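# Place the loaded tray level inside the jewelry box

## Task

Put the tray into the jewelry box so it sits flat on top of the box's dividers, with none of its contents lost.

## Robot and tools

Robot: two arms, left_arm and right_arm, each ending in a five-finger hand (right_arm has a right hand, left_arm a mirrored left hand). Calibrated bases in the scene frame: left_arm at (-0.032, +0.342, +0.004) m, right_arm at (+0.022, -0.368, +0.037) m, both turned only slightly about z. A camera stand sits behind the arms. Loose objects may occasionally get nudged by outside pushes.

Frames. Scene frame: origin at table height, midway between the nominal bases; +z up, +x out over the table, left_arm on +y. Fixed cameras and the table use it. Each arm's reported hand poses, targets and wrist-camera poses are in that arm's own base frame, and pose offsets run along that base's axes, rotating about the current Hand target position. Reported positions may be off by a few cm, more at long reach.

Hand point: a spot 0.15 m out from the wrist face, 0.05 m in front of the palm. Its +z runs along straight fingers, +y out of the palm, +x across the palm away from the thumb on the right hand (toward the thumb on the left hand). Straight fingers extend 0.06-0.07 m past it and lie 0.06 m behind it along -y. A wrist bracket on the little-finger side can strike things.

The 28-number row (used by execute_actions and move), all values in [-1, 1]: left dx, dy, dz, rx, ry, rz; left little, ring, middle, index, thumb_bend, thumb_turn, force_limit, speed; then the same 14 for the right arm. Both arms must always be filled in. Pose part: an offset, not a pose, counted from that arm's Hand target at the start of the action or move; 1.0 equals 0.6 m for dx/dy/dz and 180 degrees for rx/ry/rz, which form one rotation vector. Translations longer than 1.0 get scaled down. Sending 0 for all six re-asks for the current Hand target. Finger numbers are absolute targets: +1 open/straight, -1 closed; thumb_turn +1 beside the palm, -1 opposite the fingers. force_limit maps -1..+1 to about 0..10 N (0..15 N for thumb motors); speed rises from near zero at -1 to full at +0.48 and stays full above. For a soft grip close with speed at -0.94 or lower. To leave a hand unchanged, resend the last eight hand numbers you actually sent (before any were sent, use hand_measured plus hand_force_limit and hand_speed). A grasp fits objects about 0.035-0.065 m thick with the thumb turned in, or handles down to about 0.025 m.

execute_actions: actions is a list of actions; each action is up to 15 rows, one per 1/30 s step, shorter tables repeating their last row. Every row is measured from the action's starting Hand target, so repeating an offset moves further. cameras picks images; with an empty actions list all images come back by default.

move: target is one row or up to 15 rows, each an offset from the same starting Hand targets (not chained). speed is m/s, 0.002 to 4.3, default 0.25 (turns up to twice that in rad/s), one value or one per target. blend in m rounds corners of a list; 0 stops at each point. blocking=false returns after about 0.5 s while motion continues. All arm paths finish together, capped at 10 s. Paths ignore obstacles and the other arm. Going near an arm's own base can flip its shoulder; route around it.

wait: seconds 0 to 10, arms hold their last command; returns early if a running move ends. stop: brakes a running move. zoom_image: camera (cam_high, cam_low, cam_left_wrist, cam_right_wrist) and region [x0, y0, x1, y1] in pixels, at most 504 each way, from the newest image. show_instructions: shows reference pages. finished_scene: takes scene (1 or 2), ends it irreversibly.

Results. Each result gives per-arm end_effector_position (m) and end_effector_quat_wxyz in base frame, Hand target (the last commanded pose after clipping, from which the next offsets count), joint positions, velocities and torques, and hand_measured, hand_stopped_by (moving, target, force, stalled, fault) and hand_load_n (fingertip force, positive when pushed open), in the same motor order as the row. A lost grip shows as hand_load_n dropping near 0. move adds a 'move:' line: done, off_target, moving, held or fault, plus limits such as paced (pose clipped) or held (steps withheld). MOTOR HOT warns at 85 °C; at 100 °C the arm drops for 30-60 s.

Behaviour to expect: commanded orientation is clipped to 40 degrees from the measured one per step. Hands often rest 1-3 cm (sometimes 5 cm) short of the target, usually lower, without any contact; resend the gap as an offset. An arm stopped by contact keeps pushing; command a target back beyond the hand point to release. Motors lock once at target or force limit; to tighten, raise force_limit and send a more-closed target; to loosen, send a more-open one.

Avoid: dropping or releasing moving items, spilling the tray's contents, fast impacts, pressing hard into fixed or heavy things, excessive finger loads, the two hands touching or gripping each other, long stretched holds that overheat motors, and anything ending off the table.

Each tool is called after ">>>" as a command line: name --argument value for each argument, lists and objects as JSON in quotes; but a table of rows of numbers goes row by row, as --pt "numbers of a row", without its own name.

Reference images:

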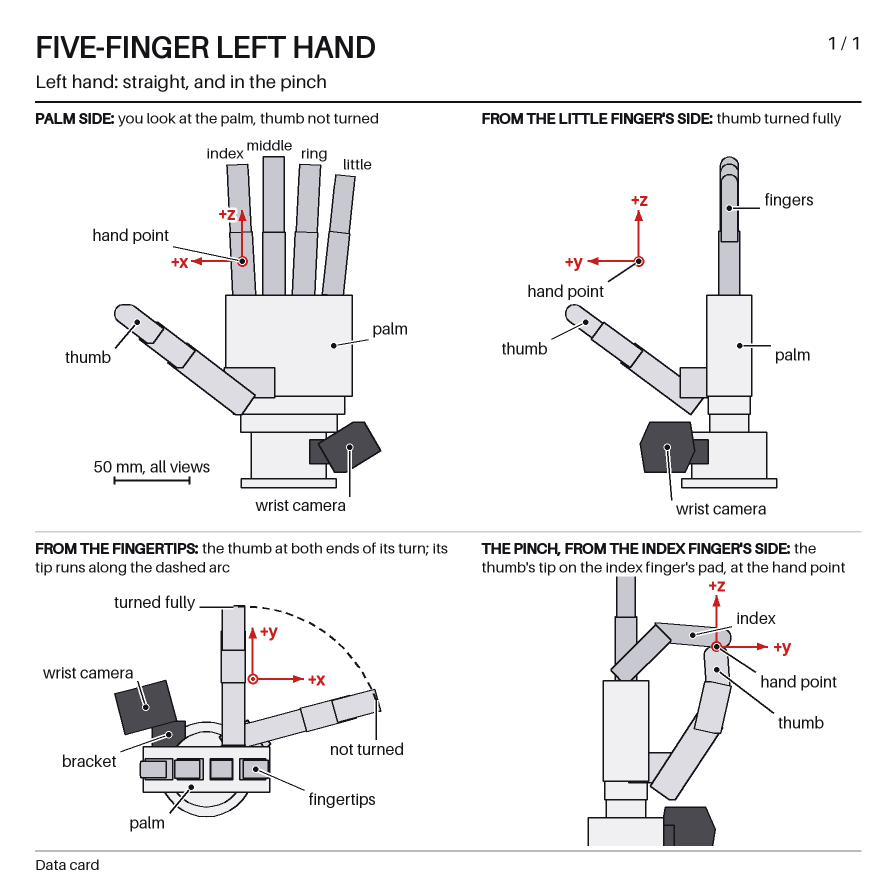

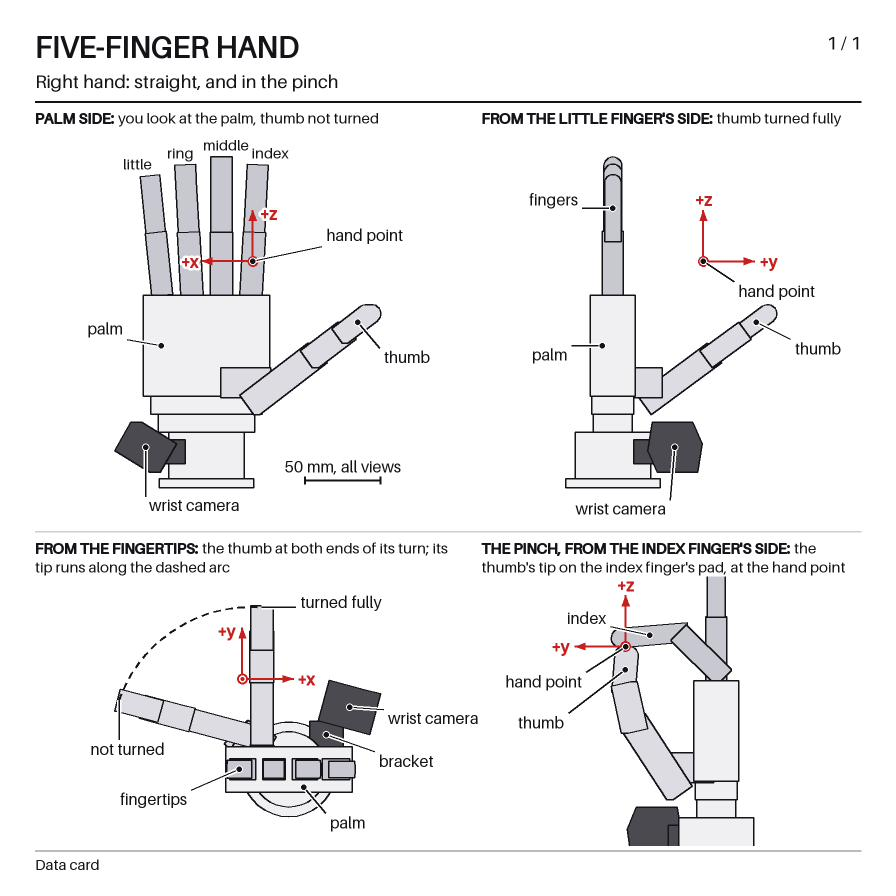

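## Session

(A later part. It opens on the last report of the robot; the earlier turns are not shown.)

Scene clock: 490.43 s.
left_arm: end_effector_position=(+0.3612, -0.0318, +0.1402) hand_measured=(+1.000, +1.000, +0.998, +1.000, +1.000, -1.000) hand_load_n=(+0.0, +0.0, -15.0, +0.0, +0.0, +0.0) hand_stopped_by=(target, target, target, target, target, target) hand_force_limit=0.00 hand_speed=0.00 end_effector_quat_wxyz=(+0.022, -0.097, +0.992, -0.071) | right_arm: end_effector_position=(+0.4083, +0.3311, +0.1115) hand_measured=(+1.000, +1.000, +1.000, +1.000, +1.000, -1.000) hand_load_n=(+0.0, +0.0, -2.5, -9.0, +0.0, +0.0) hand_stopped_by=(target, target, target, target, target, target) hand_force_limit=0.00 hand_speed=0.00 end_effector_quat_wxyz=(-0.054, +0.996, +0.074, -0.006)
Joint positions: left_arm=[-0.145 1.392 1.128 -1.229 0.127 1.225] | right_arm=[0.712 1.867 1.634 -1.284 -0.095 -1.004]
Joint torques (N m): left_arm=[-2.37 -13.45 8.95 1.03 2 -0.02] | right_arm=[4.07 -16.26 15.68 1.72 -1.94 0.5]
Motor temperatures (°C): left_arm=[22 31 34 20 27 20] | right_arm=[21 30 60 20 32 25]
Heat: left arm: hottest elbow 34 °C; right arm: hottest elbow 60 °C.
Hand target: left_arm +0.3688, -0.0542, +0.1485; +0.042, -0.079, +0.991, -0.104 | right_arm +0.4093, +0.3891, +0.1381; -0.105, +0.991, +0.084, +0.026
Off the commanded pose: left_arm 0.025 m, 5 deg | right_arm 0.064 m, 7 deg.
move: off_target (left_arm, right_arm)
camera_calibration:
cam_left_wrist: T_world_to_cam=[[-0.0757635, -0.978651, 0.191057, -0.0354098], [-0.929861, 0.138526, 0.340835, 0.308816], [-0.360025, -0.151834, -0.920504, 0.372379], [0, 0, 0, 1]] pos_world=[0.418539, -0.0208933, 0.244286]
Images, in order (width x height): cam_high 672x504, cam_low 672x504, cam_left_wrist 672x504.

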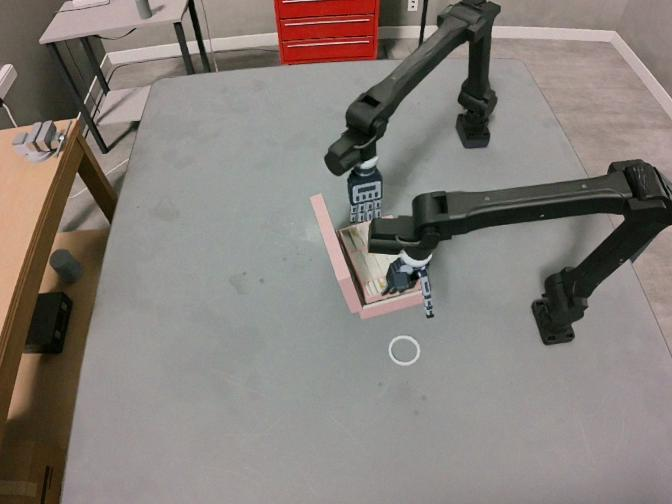

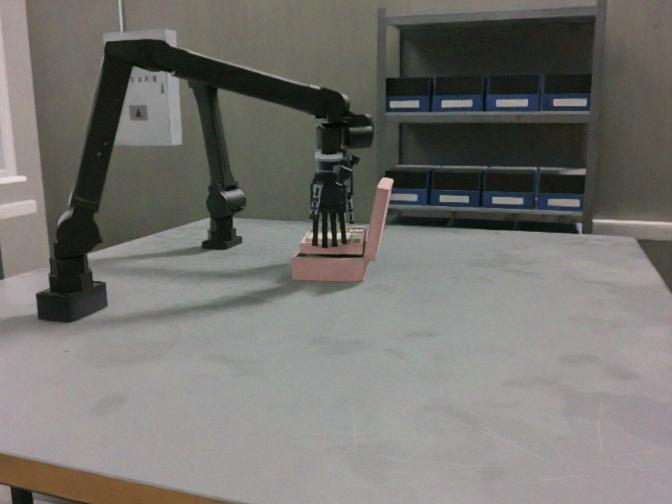

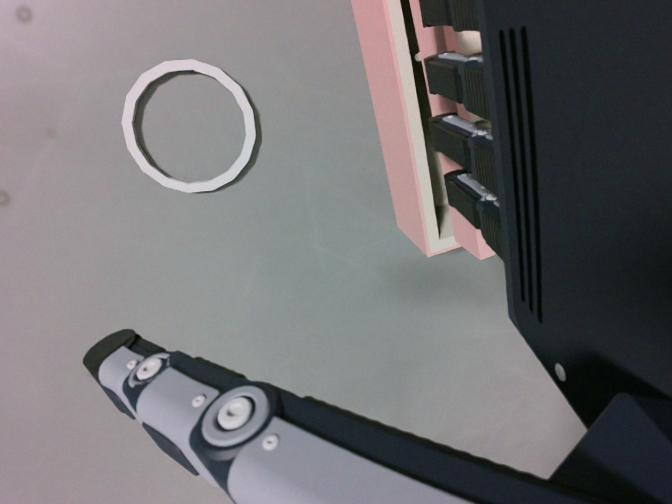

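>>> move --pt "0.008 0.003 0.0 0 0 0.0 1 1 1 1 1 -1 0 0 -0.008 0.000 0.0 0.0 0 0 1 1 1 1 1 -1 0 0" --pt "0.015 0.009 0.0 0 0 0 1 1 1 1 1 -1 0 0 -0.019 0.002 0.0 0.0 0 0 1 1 1 1 1 -1 0 0" --speed 0.03 --cameras '["cam_low","cam_high","cam_left_wrist"]'

>>> zoom_image --camera "cam_high" --region '[305, 190, 435, 325]'

>>> zoom_image --camera "cam_low" --region '[270, 210, 390, 300]'

Scene clock: 499.00 s.
left_arm: end_effector_position=(+0.3628, -0.0252, +0.1401) hand_measured=(+1.000, +1.000, +0.998, +1.000, +1.000, -1.000) hand_load_n=(+0.0, +0.0, -13.0, -1.5, +0.0, +0.0) hand_stopped_by=(target, target, target, target, target, target) hand_force_limit=0.00 hand_speed=0.00 end_effector_quat_wxyz=(+0.024, -0.094, +0.993, -0.071) | right_arm: end_effector_position=(+0.4028, +0.3367, +0.1116) hand_measured=(+1.000, +1.000, +1.000, +1.000, +1.000, -1.000) hand_load_n=(-0.5, +0.0, -5.5, -7.5, +0.0, +0.0) hand_stopped_by=(target, target, target, target, target, target) hand_force_limit=0.00 hand_speed=0.00 end_effector_quat_wxyz=(-0.053, +0.996, +0.071, -0.006)
Joint positions: left_arm=[-0.129 1.392 1.128 -1.229 0.128 1.248] | right_arm=[0.726 1.867 1.634 -1.284 -0.092 -0.985]
Joint torques (N m): left_arm=[-2.2 -11.75 10.81 0.92 2.05 -0.08] | right_arm=[3.96 -17.32 13.33 2.11 -1.94 0.45]
Motor temperatures (°C): left_arm=[22 31 33 20 28 20] | right_arm=[22 30 62 20 33 25]
Heat: left arm: hottest elbow 33 °C; right arm: hottest elbow 62 °C.
Hand target: left_arm +0.3778, -0.0488, +0.1485; +0.042, -0.079, +0.991, -0.104 | right_arm +0.3979, +0.3903, +0.1381; -0.105, +0.991, +0.084, +0.026
Off the commanded pose: left_arm 0.029 m, 5 deg | right_arm 0.060 m, 7 deg.
move: off_target (left_arm, right_arm)
camera_calibration:
cam_left_wrist: T_world_to_cam=[[-0.0824497, -0.978273, 0.19022, -0.0262556], [-0.930004, 0.144126, 0.338113, 0.310035], [-0.358183, -0.149028, -0.921681, 0.373477], [0, 0, 0, 1]] pos_world=[0.419942, -0.0147105, 0.244395]
Images, in order (width x height): cam_high 672x504, cam_low 672x504, cam_left_wrist 672x504.

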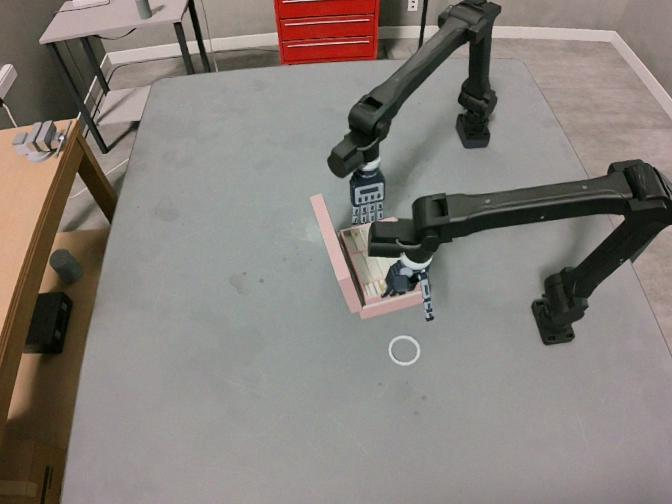

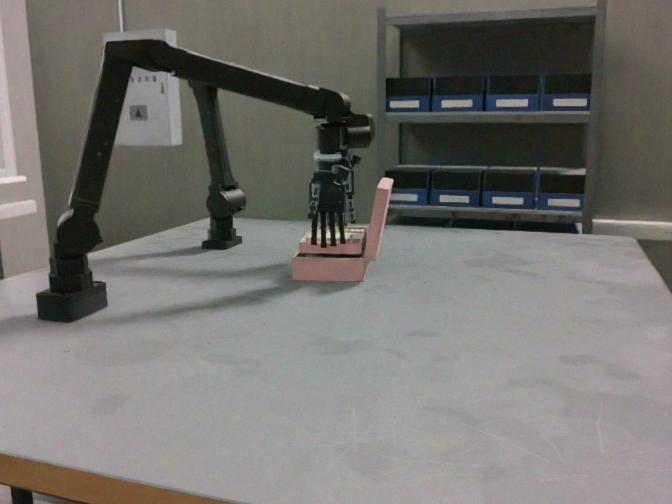

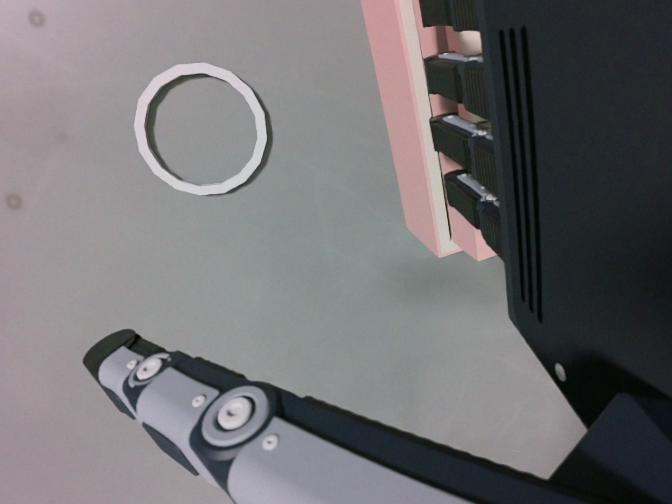

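Scaled by 3.733 from the camera's 672x504 image, which has a finer 960x720 frame.

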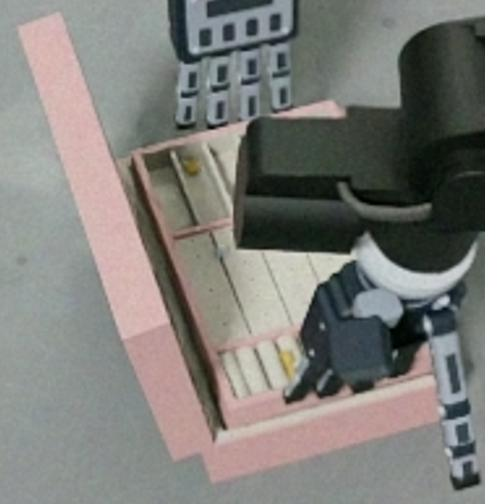

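Scaled by 4.200 from the camera's 672x504 image, which has a finer 960x720 frame.

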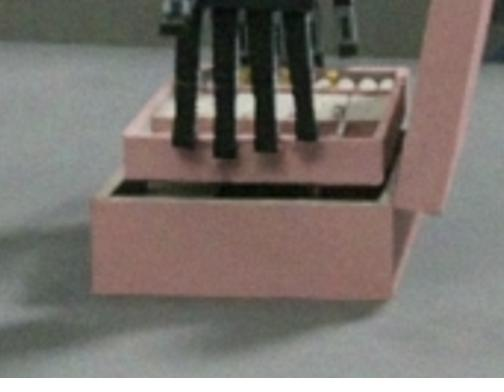

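>>> move --pt "0.013 0.005 -0.012 0 0 0.0 1 1 1 1 1 -1 0 0 -0.014 0.003 -0.015 0.0 0 0 1 1 1 1 1 -1 0 0" --speed 0.03

Scene clock: 502.97 s.
left_arm: end_effector_position=(+0.3675, -0.0208, +0.1326) hand_measured=(+1.000, +1.000, +0.998, +1.000, +1.000, -1.000) hand_load_n=(+0.0, +0.0, -12.5, -3.0, +0.0, +0.0) hand_stopped_by=(target, target, target, target, target, target) hand_force_limit=0.00 hand_speed=0.00 end_effector_quat_wxyz=(+0.021, -0.093, +0.993, -0.070) | right_arm: end_effector_position=(+0.4030, +0.3408, +0.1112) hand_measured=(+1.000, +1.000, +1.000, +1.000, +1.000, -1.000) hand_load_n=(+0.0, +0.0, -7.5, -6.5, -0.5, +0.0) hand_stopped_by=(target, target, target, target, target, target) hand_force_limit=0.00 hand_speed=0.00 end_effector_quat_wxyz=(-0.054, +0.996, +0.068, -0.001)
Joint positions: left_arm=[-0.117 1.412 1.128 -1.216 0.129 1.263] | right_arm=[0.732 1.867 1.634 -1.272 -0.087 -0.972]
Joint torques (N m): left_arm=[-2.37 -11.75 11.15 1.01 2.07 -0.12] | right_arm=[4.6 -17.73 10.54 2.65 -2.14 0.37]
Motor temperatures (°C): left_arm=[22 31 33 20 28 20] | right_arm=[22 30 61 20 33 25]
Heat: left arm: hottest elbow 33 °C; right arm: hottest elbow 61 °C.
Hand target: left_arm +0.3856, -0.0459, +0.1413; +0.042, -0.079, +0.991, -0.104 | right_arm +0.3896, +0.3920, +0.1291; -0.105, +0.991, +0.084, +0.026
Off the commanded pose: left_arm 0.032 m, 5 deg | right_arm 0.056 m, 7 deg.
move: off_target (left_arm, right_arm)

>>> wait --seconds 0 --cameras '["all"]'

Scene clock: 507.90 s.
left_arm: end_effector_position=(+0.3675, -0.0208, +0.1326) hand_measured=(+1.000, +1.000, +0.998, +1.000, +1.000, -1.000) hand_load_n=(+0.0, +0.0, -12.5, -3.0, +0.0, +0.0) hand_stopped_by=(target, target, target, target, target, target) hand_force_limit=0.00 hand_speed=0.00 end_effector_quat_wxyz=(+0.021, -0.093, +0.993, -0.070) | right_arm: end_effector_position=(+0.4031, +0.3408, +0.1112) hand_measured=(+1.000, +1.000, +1.000, +1.000, +1.000, -1.000) hand_load_n=(+0.0, +0.0, -7.5, -6.5, +0.0, +0.0) hand_stopped_by=(target, target, target, target, target, target) hand_force_limit=0.00 hand_speed=0.00 end_effector_quat_wxyz=(-0.054, +0.996, +0.068, -0.001)
Joint positions: left_arm=[-0.117 1.412 1.128 -1.216 0.129 1.263] | right_arm=[0.732 1.867 1.634 -1.272 -0.087 -0.972]
Joint torques (N m): left_arm=[-2.43 -11.75 11.15 1.05 2.07 -0.11] | right_arm=[4.37 -17.96 10.44 2.66 -2.09 0.43]
Motor temperatures (°C): left_arm=[22 30 33 20 29 20] | right_arm=[22 30 59 20 33 25]
Heat: left arm: hottest elbow 33 °C; right arm: hottest elbow 59 °C.
Hand target: left_arm +0.3855, -0.0459, +0.1413; +0.042, -0.079, +0.991, -0.104 | right_arm +0.3896, +0.3920, +0.1291; -0.105, +0.991, +0.084, +0.026
Off the commanded pose: left_arm 0.032 m, 5 deg | right_arm 0.056 m, 7 deg.
camera_calibration:
cam_left_wrist: T_world_to_cam=[[-0.0843206, -0.978148, 0.190041, -0.0194897], [-0.927633, 0.146699, 0.343476, 0.314789], [-0.36385, -0.147326, -0.919733, 0.370761], [0, 0, 0, 1]] pos_world=[0.425266, -0.0106201, 0.236582]
cam_right_wrist: T_world_to_cam=[[0.430844, -0.896654, -0.101909, 0.139871], [-0.828854, -0.437848, 0.348266, 0.463998], [-0.356895, -0.0655804, -0.93184, 0.379131], [0, 0, 0, 1]] pos_world=[0.459634, 0.35344, 0.205949]

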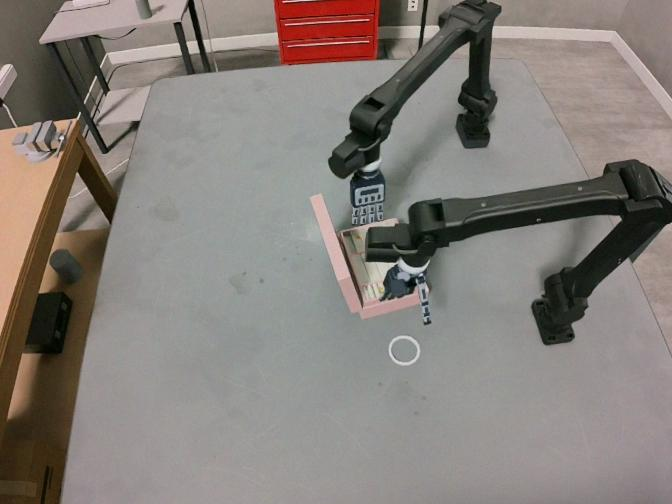

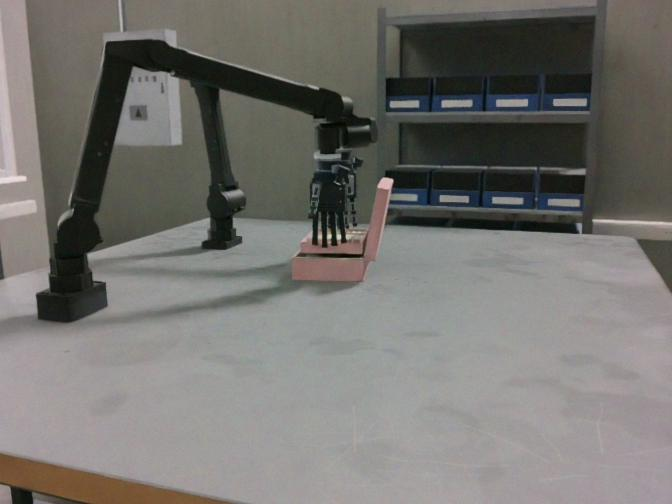

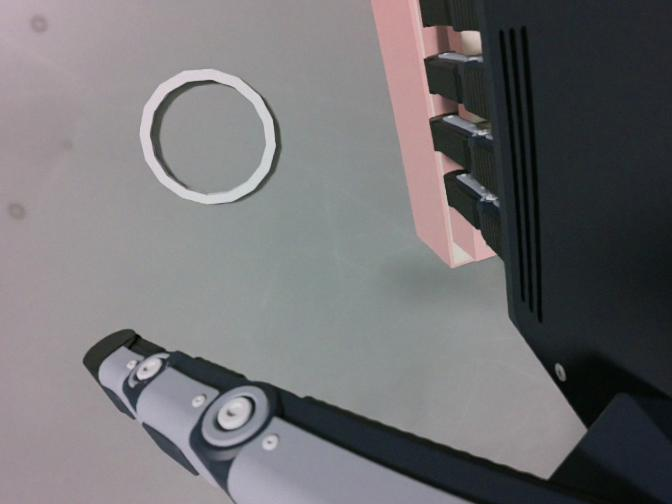

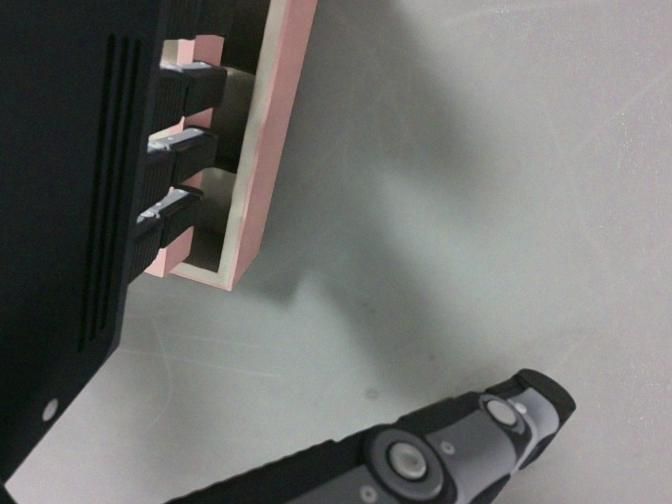

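>>> zoom_image --camera "cam_left_wrist" --region '[360, 0, 520, 290]'

>>> zoom_image --camera "cam_right_wrist" --region '[120, 0, 330, 300]'

>>> zoom_image --camera "cam_low" --region '[270, 210, 390, 300]'

>>> zoom_image --camera "cam_high" --region '[305, 190, 435, 325]'

Scaled by 1.738 from the camera's 672x504 image, which has a finer 960x720 frame.

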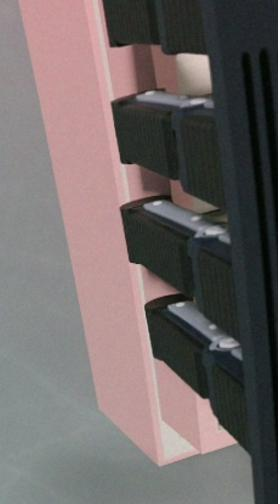

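Scaled by 1.680 from the camera's 672x504 image, which has a finer 960x720 frame.

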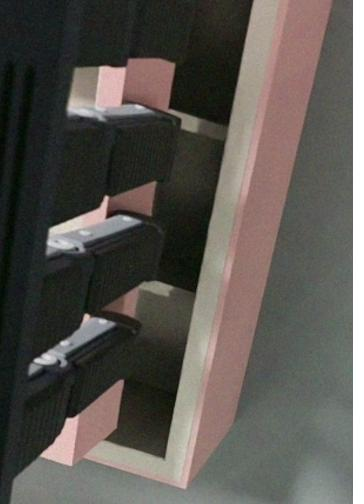

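Scaled by 4.200 from the camera's 672x504 image, which has a finer 960x720 frame.

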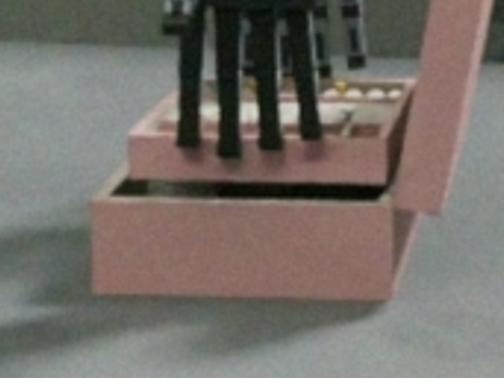

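Scaled by 3.733 from the camera's 672x504 image, which has a finer 960x720 frame.

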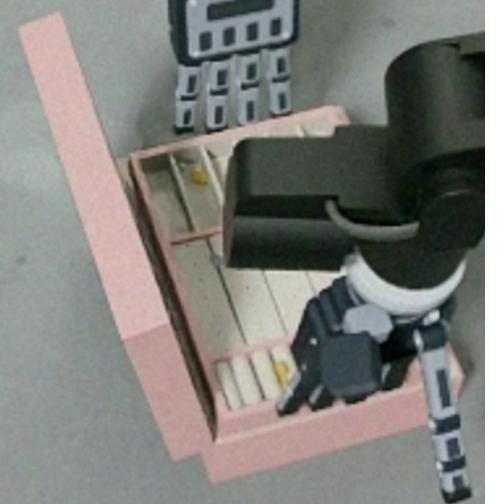

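>>> zoom_image --camera "cam_left_wrist" --region '[420, 180, 520, 280]'

>>> zoom_image --camera "cam_right_wrist" --region '[130, 200, 250, 300]'

Scaled by 5.040 from the camera's 672x504 image, which has a finer 960x720 frame.

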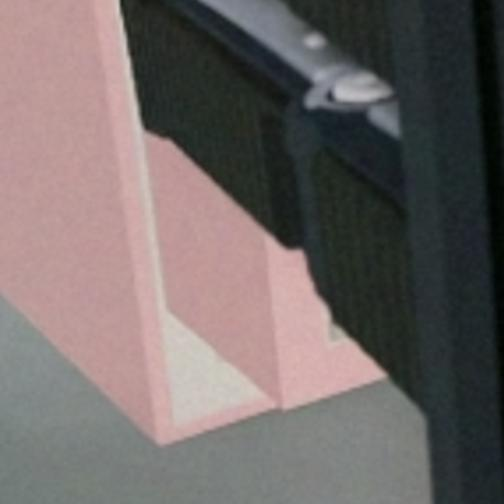

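Scaled by 4.200 from the camera's 672x504 image, which has a finer 960x720 frame.

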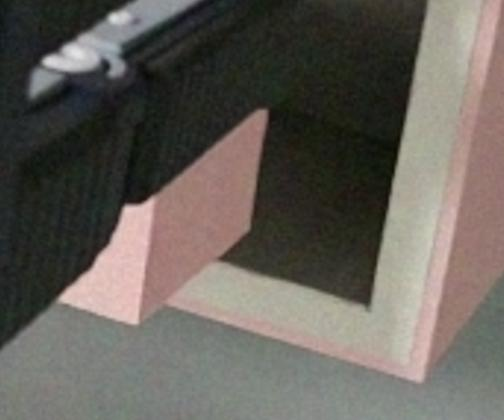

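>>> move --target '[-0.013, -0.0183, 0, 0, 0, 0, 1, 1, 1, 1, 1, -1, 0, 0, -0.007, -0.0183, 0, 0, 0, 0, 1, 1, 1, 1, 1, -1, 0, 0]' --speed 0.03 --cameras '["cam_low", "cam_high", "cam_left_wrist", "cam_right_wrist"]'

>>> zoom_image --camera "cam_left_wrist" --region '[420, 180, 520, 280]'

>>> zoom_image --camera "cam_right_wrist" --region '[130, 200, 250, 300]'

>>> zoom_image --camera "cam_low" --region '[285, 230, 373, 290]'

Scene clock: 531.20 s.
left_arm: end_effector_position=(+0.3677, -0.0248, +0.1325) hand_measured=(+1.000, +1.000, +0.998, +1.000, +1.000, -1.000) hand_load_n=(+0.0, +0.0, -9.5, -5.5, +0.0, +0.0) hand_stopped_by=(target, target, target, target, target, target) hand_force_limit=0.00 hand_speed=0.00 end_effector_quat_wxyz=(+0.021, -0.090, +0.993, -0.072) | right_arm: end_effector_position=(+0.3962, +0.3360, +0.1034) hand_measured=(+1.000, +1.000, +1.000, +1.000, +1.000, -1.000) hand_load_n=(+0.0, -2.0, -8.5, -3.5, +0.0, +0.0) hand_stopped_by=(target, target, target, target, target, target) hand_force_limit=0.00 hand_speed=0.00 end_effector_quat_wxyz=(-0.052, +0.996, +0.067, -0.004)
Joint positions: left_arm=[-0.126 1.412 1.128 -1.214 0.131 1.259] | right_arm=[0.734 1.857 1.598 -1.254 -0.087 -0.97]
Joint torques (N m): left_arm=[-4.01 -13.1 9.65 1.13 1.93 -0.36] | right_arm=[4.07 -18.78 10.13 2.47 -2.1 0.3]
Motor temperatures (°C): left_arm=[22 29 33 20 31 20] | right_arm=[22 31 54 21 34 25]
Heat: left arm: hottest elbow 33 °C; right arm: hottest elbow 54 °C.
Hand target: left_arm +0.3777, -0.0569, +0.1413; +0.042, -0.078, +0.991, -0.104 | right_arm +0.3853, +0.3811, +0.1291; -0.105, +0.991, +0.084, +0.026
Off the commanded pose: left_arm 0.035 m, 5 deg | right_arm 0.053 m, 7 deg.
move: off_target (left_arm, right_arm)
camera_calibration:
cam_left_wrist: T_world_to_cam=[[-0.0900173, -0.977143, 0.192585, -0.0215614], [-0.927311, 0.152771, 0.341695, 0.315848], [-0.363306, -0.147828, -0.919867, 0.370001], [0, 0, 0, 1]] pos_world=[0.425372, -0.0146248, 0.23658]
cam_right_wrist: T_world_to_cam=[[0.429474, -0.897586, -0.0994554, 0.138243], [-0.826694, -0.435084, 0.356762, 0.456321], [-0.363496, -0.0710007, -0.928886, 0.373152], [0, 0, 0, 1]] pos_world=[0.453505, 0.349117, 0.197567]

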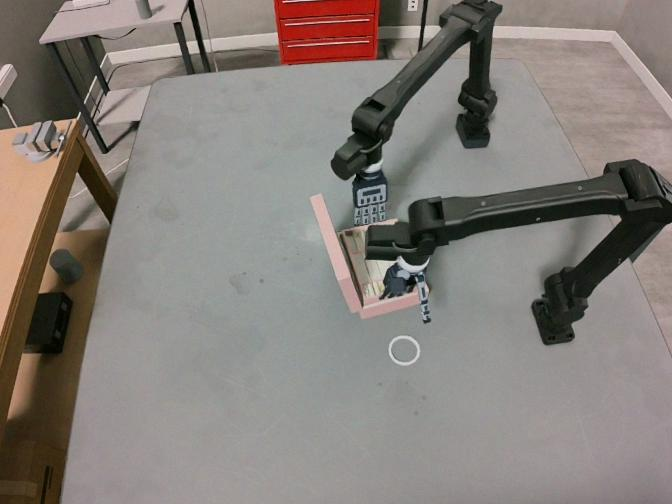

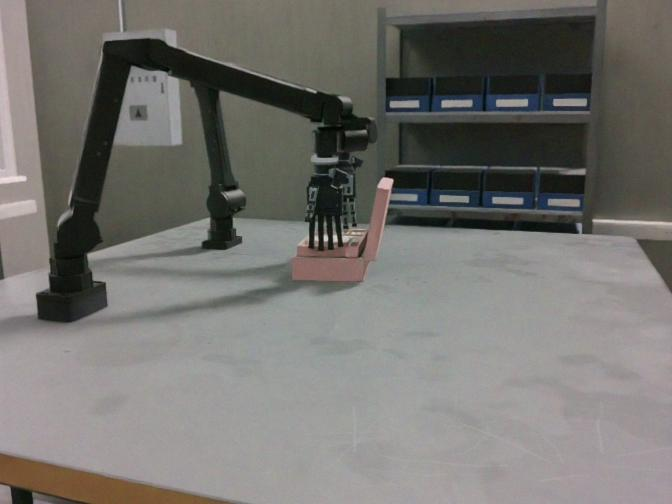

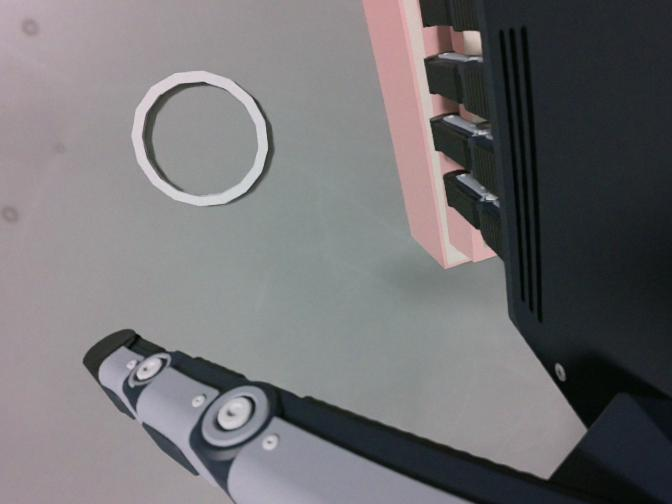

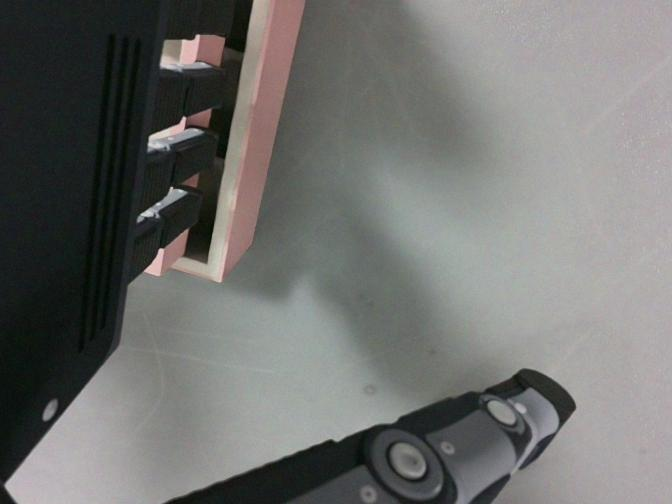

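Scaled by 5.040 from the camera's 672x504 image, which has a finer 960x720 frame.

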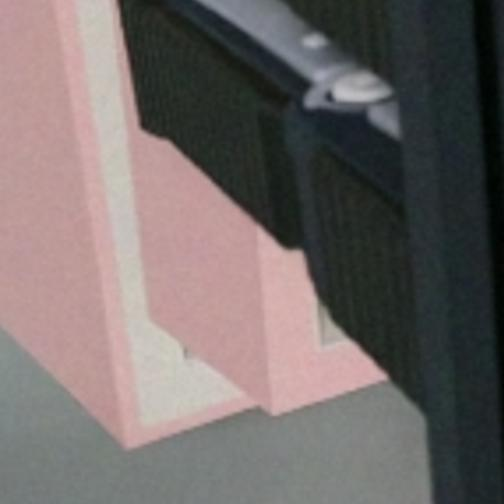

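Scaled by 4.200 from the camera's 672x504 image, which has a finer 960x720 frame.

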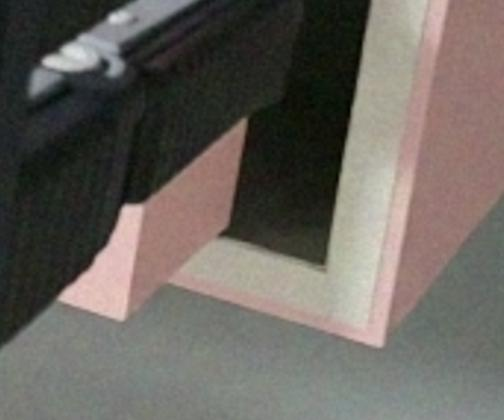

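Scaled by 5.727 from the camera's 672x504 image, which has a finer 960x720 frame.

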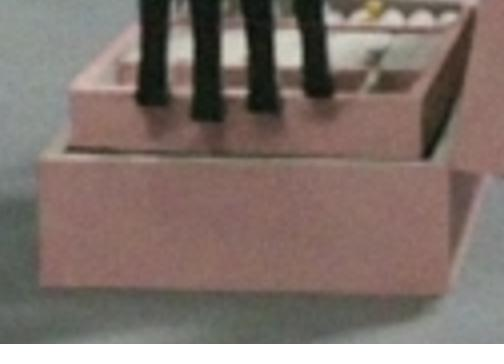

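>>> move --target '[-0.010, -0.015, 0, 0, 0, 0, 1, 1, 1, 1, 1, -1, 0, 0, 0.001, -0.0155, 0, 0, 0, 0, 1, 1, 1, 1, 1, -1, 0, 0]' --speed 0.03 --cameras '["cam_low", "cam_high", "cam_left_wrist", "cam_right_wrist"]'

>>> zoom_image --camera "cam_left_wrist" --region '[410, 180, 510, 280]'

>>> zoom_image --camera "cam_right_wrist" --region '[130, 200, 250, 300]'

>>> zoom_image --camera "cam_low" --region '[285, 230, 373, 290]'

Scene clock: 537.50 s.
left_arm: end_effector_position=(+0.3634, -0.0316, +0.1314) hand_measured=(+1.000, +1.000, +0.998, +1.000, +1.000, -1.000) hand_load_n=(+0.0, +0.0, -10.5, -6.0, +0.0, +0.0) hand_stopped_by=(target, target, target, target, target, target) hand_force_limit=0.00 hand_speed=0.00 end_effector_quat_wxyz=(+0.019, -0.090, +0.993, -0.069) | right_arm: end_effector_position=(+0.3912, +0.3302, +0.1034) hand_measured=(+1.000, +1.000, +1.000, +1.000, +1.000, -1.000) hand_load_n=(+0.0, -2.0, -8.5, -4.0, +0.0, +0.0) hand_stopped_by=(target, target, target, target, target, target) hand_force_limit=0.00 hand_speed=0.00 end_effector_quat_wxyz=(-0.048, +0.997, +0.067, -0.006)
Joint positions: left_arm=[-0.146 1.409 1.121 -1.214 0.125 1.238] | right_arm=[0.733 1.843 1.576 -1.254 -0.083 -0.97]
Joint torques (N m): left_arm=[-4.31 -13.68 9.24 1.25 2.05 -0.37] | right_arm=[3.08 -18.49 10.19 2.56 -2.28 0.19]
Heat: left arm: hottest elbow 32 °C; right arm: hottest elbow 51 °C.
Hand target: left_arm +0.3717, -0.0659, +0.1413; +0.042, -0.078, +0.991, -0.104 | right_arm +0.3858, +0.3718, +0.1291; -0.105, +0.991, +0.084, +0.026
Off the commanded pose: left_arm 0.037 m, 5 deg | right_arm 0.049 m, 8 deg.
move: off_target (left_arm, right_arm)
camera_calibration:
cam_left_wrist: T_world_to_cam=[[-0.0883255, -0.978313, 0.187356, -0.0282826], [-0.925414, 0.150181, 0.347929, 0.311708], [-0.368521, -0.142651, -0.918609, 0.368308], [0, 0, 0, 1]] pos_world=[0.42169, -0.0219426, 0.235177]
cam_right_wrist: T_world_to_cam=[[0.428695, -0.898523, -0.094221, 0.135327], [-0.825949, -0.432044, 0.362141, 0.447739], [-0.3661, -0.0774265, -0.927349, 0.373937], [0, 0, 0, 1]] pos_world=[0.448694, 0.34399, 0.197376]

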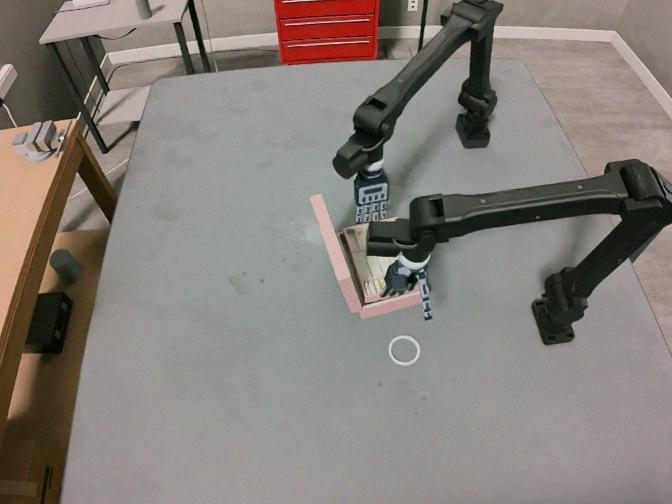

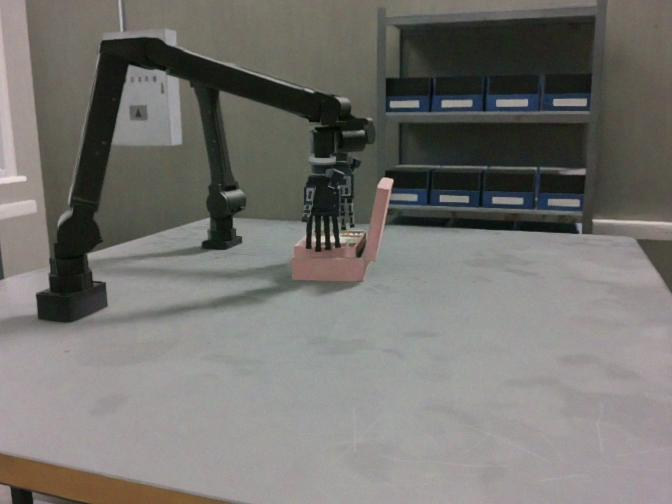

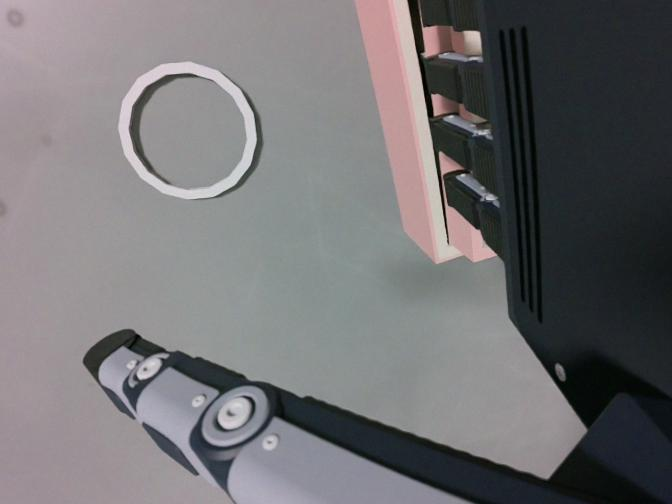

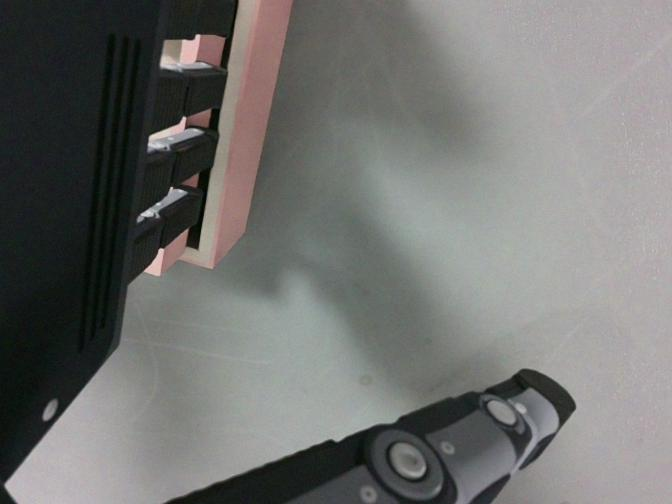

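Scaled by 5.040 from the camera's 672x504 image, which has a finer 960x720 frame.

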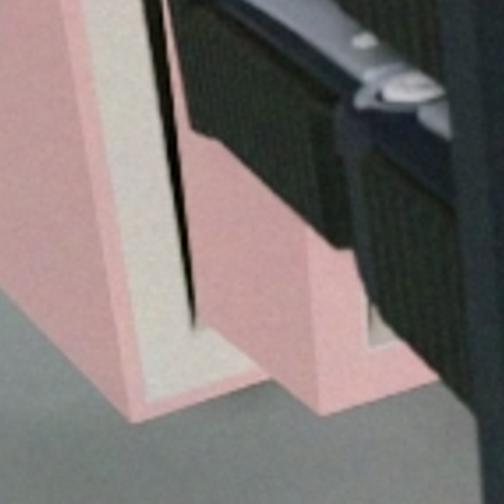

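Scaled by 4.200 from the camera's 672x504 image, which has a finer 960x720 frame.

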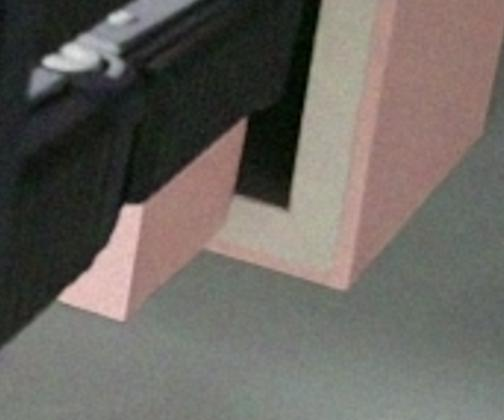

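Scaled by 5.727 from the camera's 672x504 image, which has a finer 960x720 frame.

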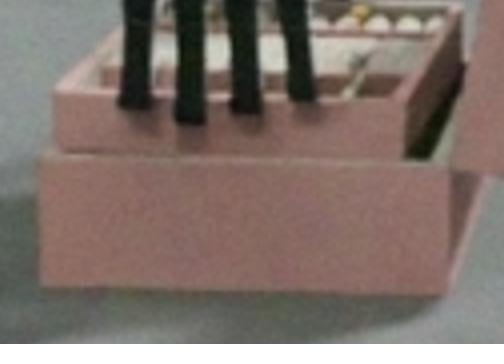

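>>> move --target '[0, -0.004, 0, 0, 0, 0, 1, 1, 1, 1, 1, -1, 0, 0, 0.022, -0.003, 0, 0, 0, 0, 1, 1, 1, 1, 1, -1, 0, 0]' --speed 0.03 --cameras '["cam_low", "cam_left_wrist", "cam_right_wrist"]'

>>> zoom_image --camera "cam_left_wrist" --region '[410, 180, 510, 280]'

>>> zoom_image --camera "cam_right_wrist" --region '[130, 200, 250, 300]'

>>> zoom_image --camera "cam_low" --region '[285, 230, 373, 290]'

Scene clock: 543.07 s.
left_arm: end_effector_position=(+0.3634, -0.0344, +0.1319) hand_measured=(+1.000, +1.000, +0.998, +1.000, +1.000, -1.000) hand_load_n=(+0.0, +0.0, -11.0, -5.0, +0.0, +0.0) hand_stopped_by=(target, target, target, target, target, target) hand_force_limit=0.00 hand_speed=0.00 end_effector_quat_wxyz=(+0.020, -0.091, +0.993, -0.069) | right_arm: end_effector_position=(+0.3941, +0.3269, +0.1035) hand_measured=(+1.000, +1.000, +1.000, +1.000, +1.000, -1.000) hand_load_n=(-0.5, +0.0, -7.5, -5.5, +0.0, +0.0) hand_stopped_by=(target, target, target, target, target, target) hand_force_limit=0.00 hand_speed=0.00 end_effector_quat_wxyz=(-0.049, +0.997, +0.065, -0.006)
Joint positions: left_arm=[-0.153 1.408 1.121 -1.212 0.125 1.23] | right_arm=[0.724 1.843 1.576 -1.254 -0.085 -0.975]
Joint torques (N m): left_arm=[-4.25 -13.57 9.35 1.21 2.02 -0.37] | right_arm=[2.08 -17.26 12.75 2.19 -2.28 0.05]
Heat: left arm: hottest elbow 33 °C; right arm: hottest elbow 50 °C.
Hand target: left_arm +0.3717, -0.0682, +0.1414; +0.042, -0.079, +0.991, -0.104 | right_arm +0.3991, +0.3699, +0.1290; -0.105, +0.991, +0.084, +0.026
Off the commanded pose: left_arm 0.036 m, 5 deg | right_arm 0.050 m, 8 deg.
move: off_target (left_arm, right_arm)
camera_calibration:
cam_left_wrist: T_world_to_cam=[[-0.0873724, -0.978319, 0.187771, -0.0315864], [-0.926565, 0.149034, 0.34535, 0.312551], [-0.365847, -0.143808, -0.919497, 0.367474], [0, 0, 0, 1]] pos_world=[0.421278, -0.0246367, 0.235883]
cam_right_wrist: T_world_to_cam=[[0.425628, -0.89979, -0.0960149, 0.132958], [-0.827237, -0.429908, 0.361744, 0.448644], [-0.366771, -0.074541, -0.92732, 0.374201], [0, 0, 0, 1]] pos_world=[0.45179, 0.340404, 0.197476]
Images, in order (width x height): cam_low 672x504, cam_left_wrist 672x504, cam_right_wrist 672x504.

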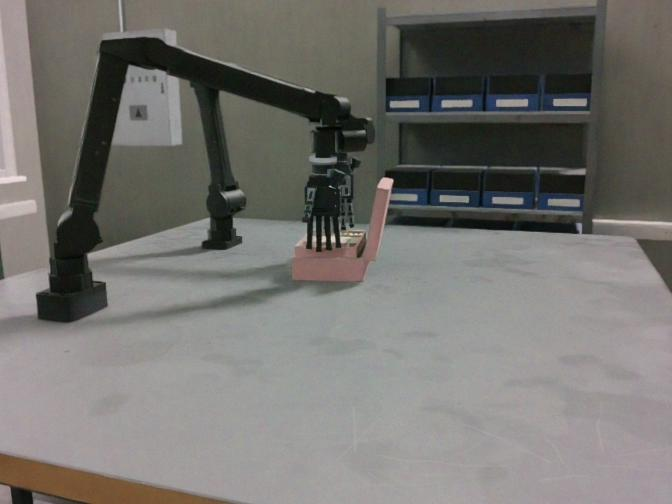

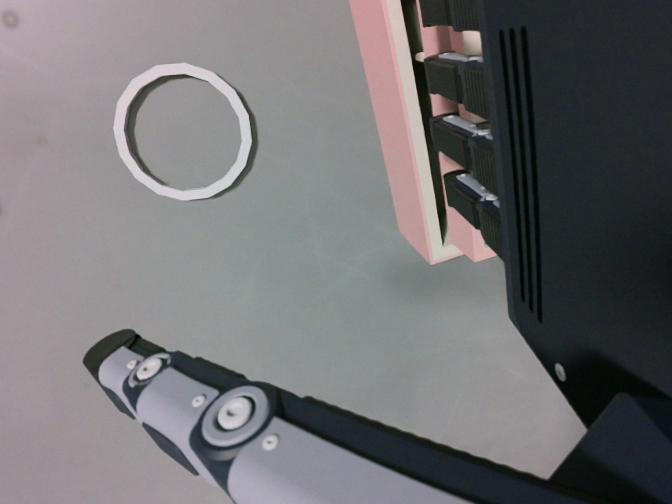

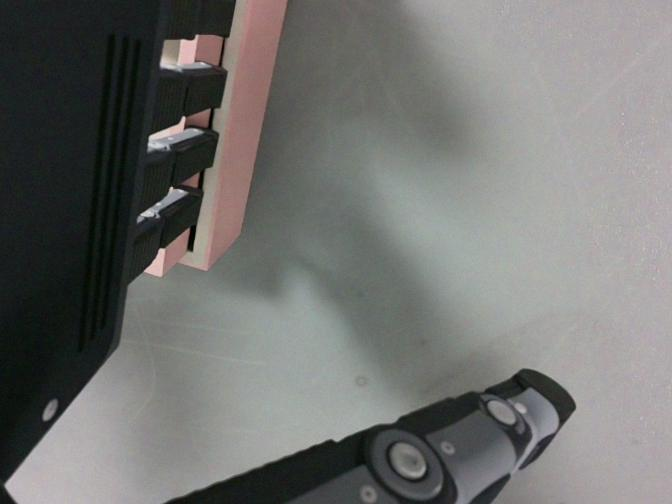

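Scaled by 5.040 from the camera's 672x504 image, which has a finer 960x720 frame.

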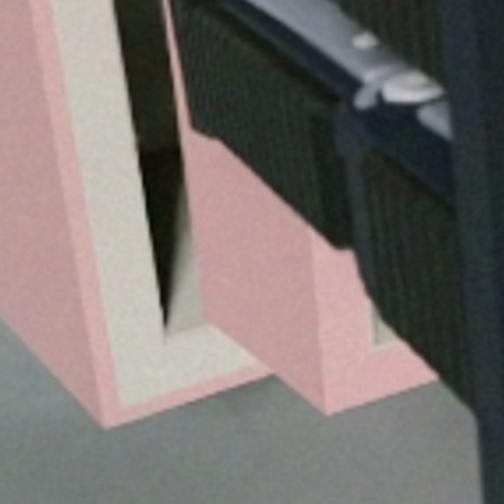

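Scaled by 4.200 from the camera's 672x504 image, which has a finer 960x720 frame.

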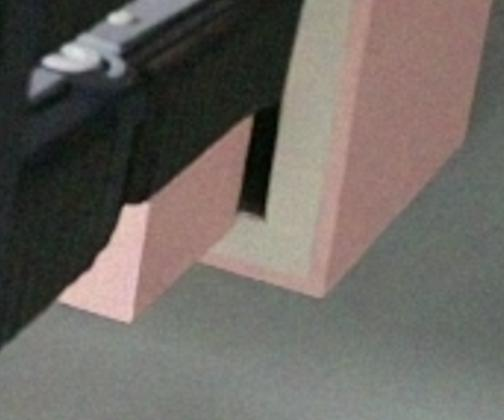

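Scaled by 5.727 from the camera's 672x504 image, which has a finer 960x720 frame.

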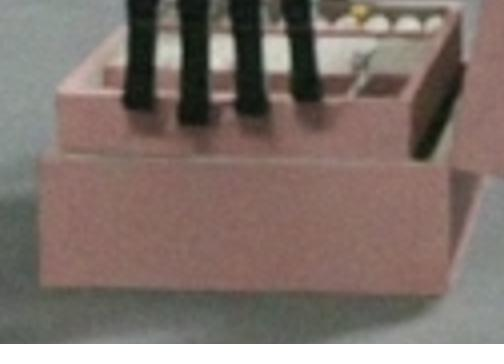

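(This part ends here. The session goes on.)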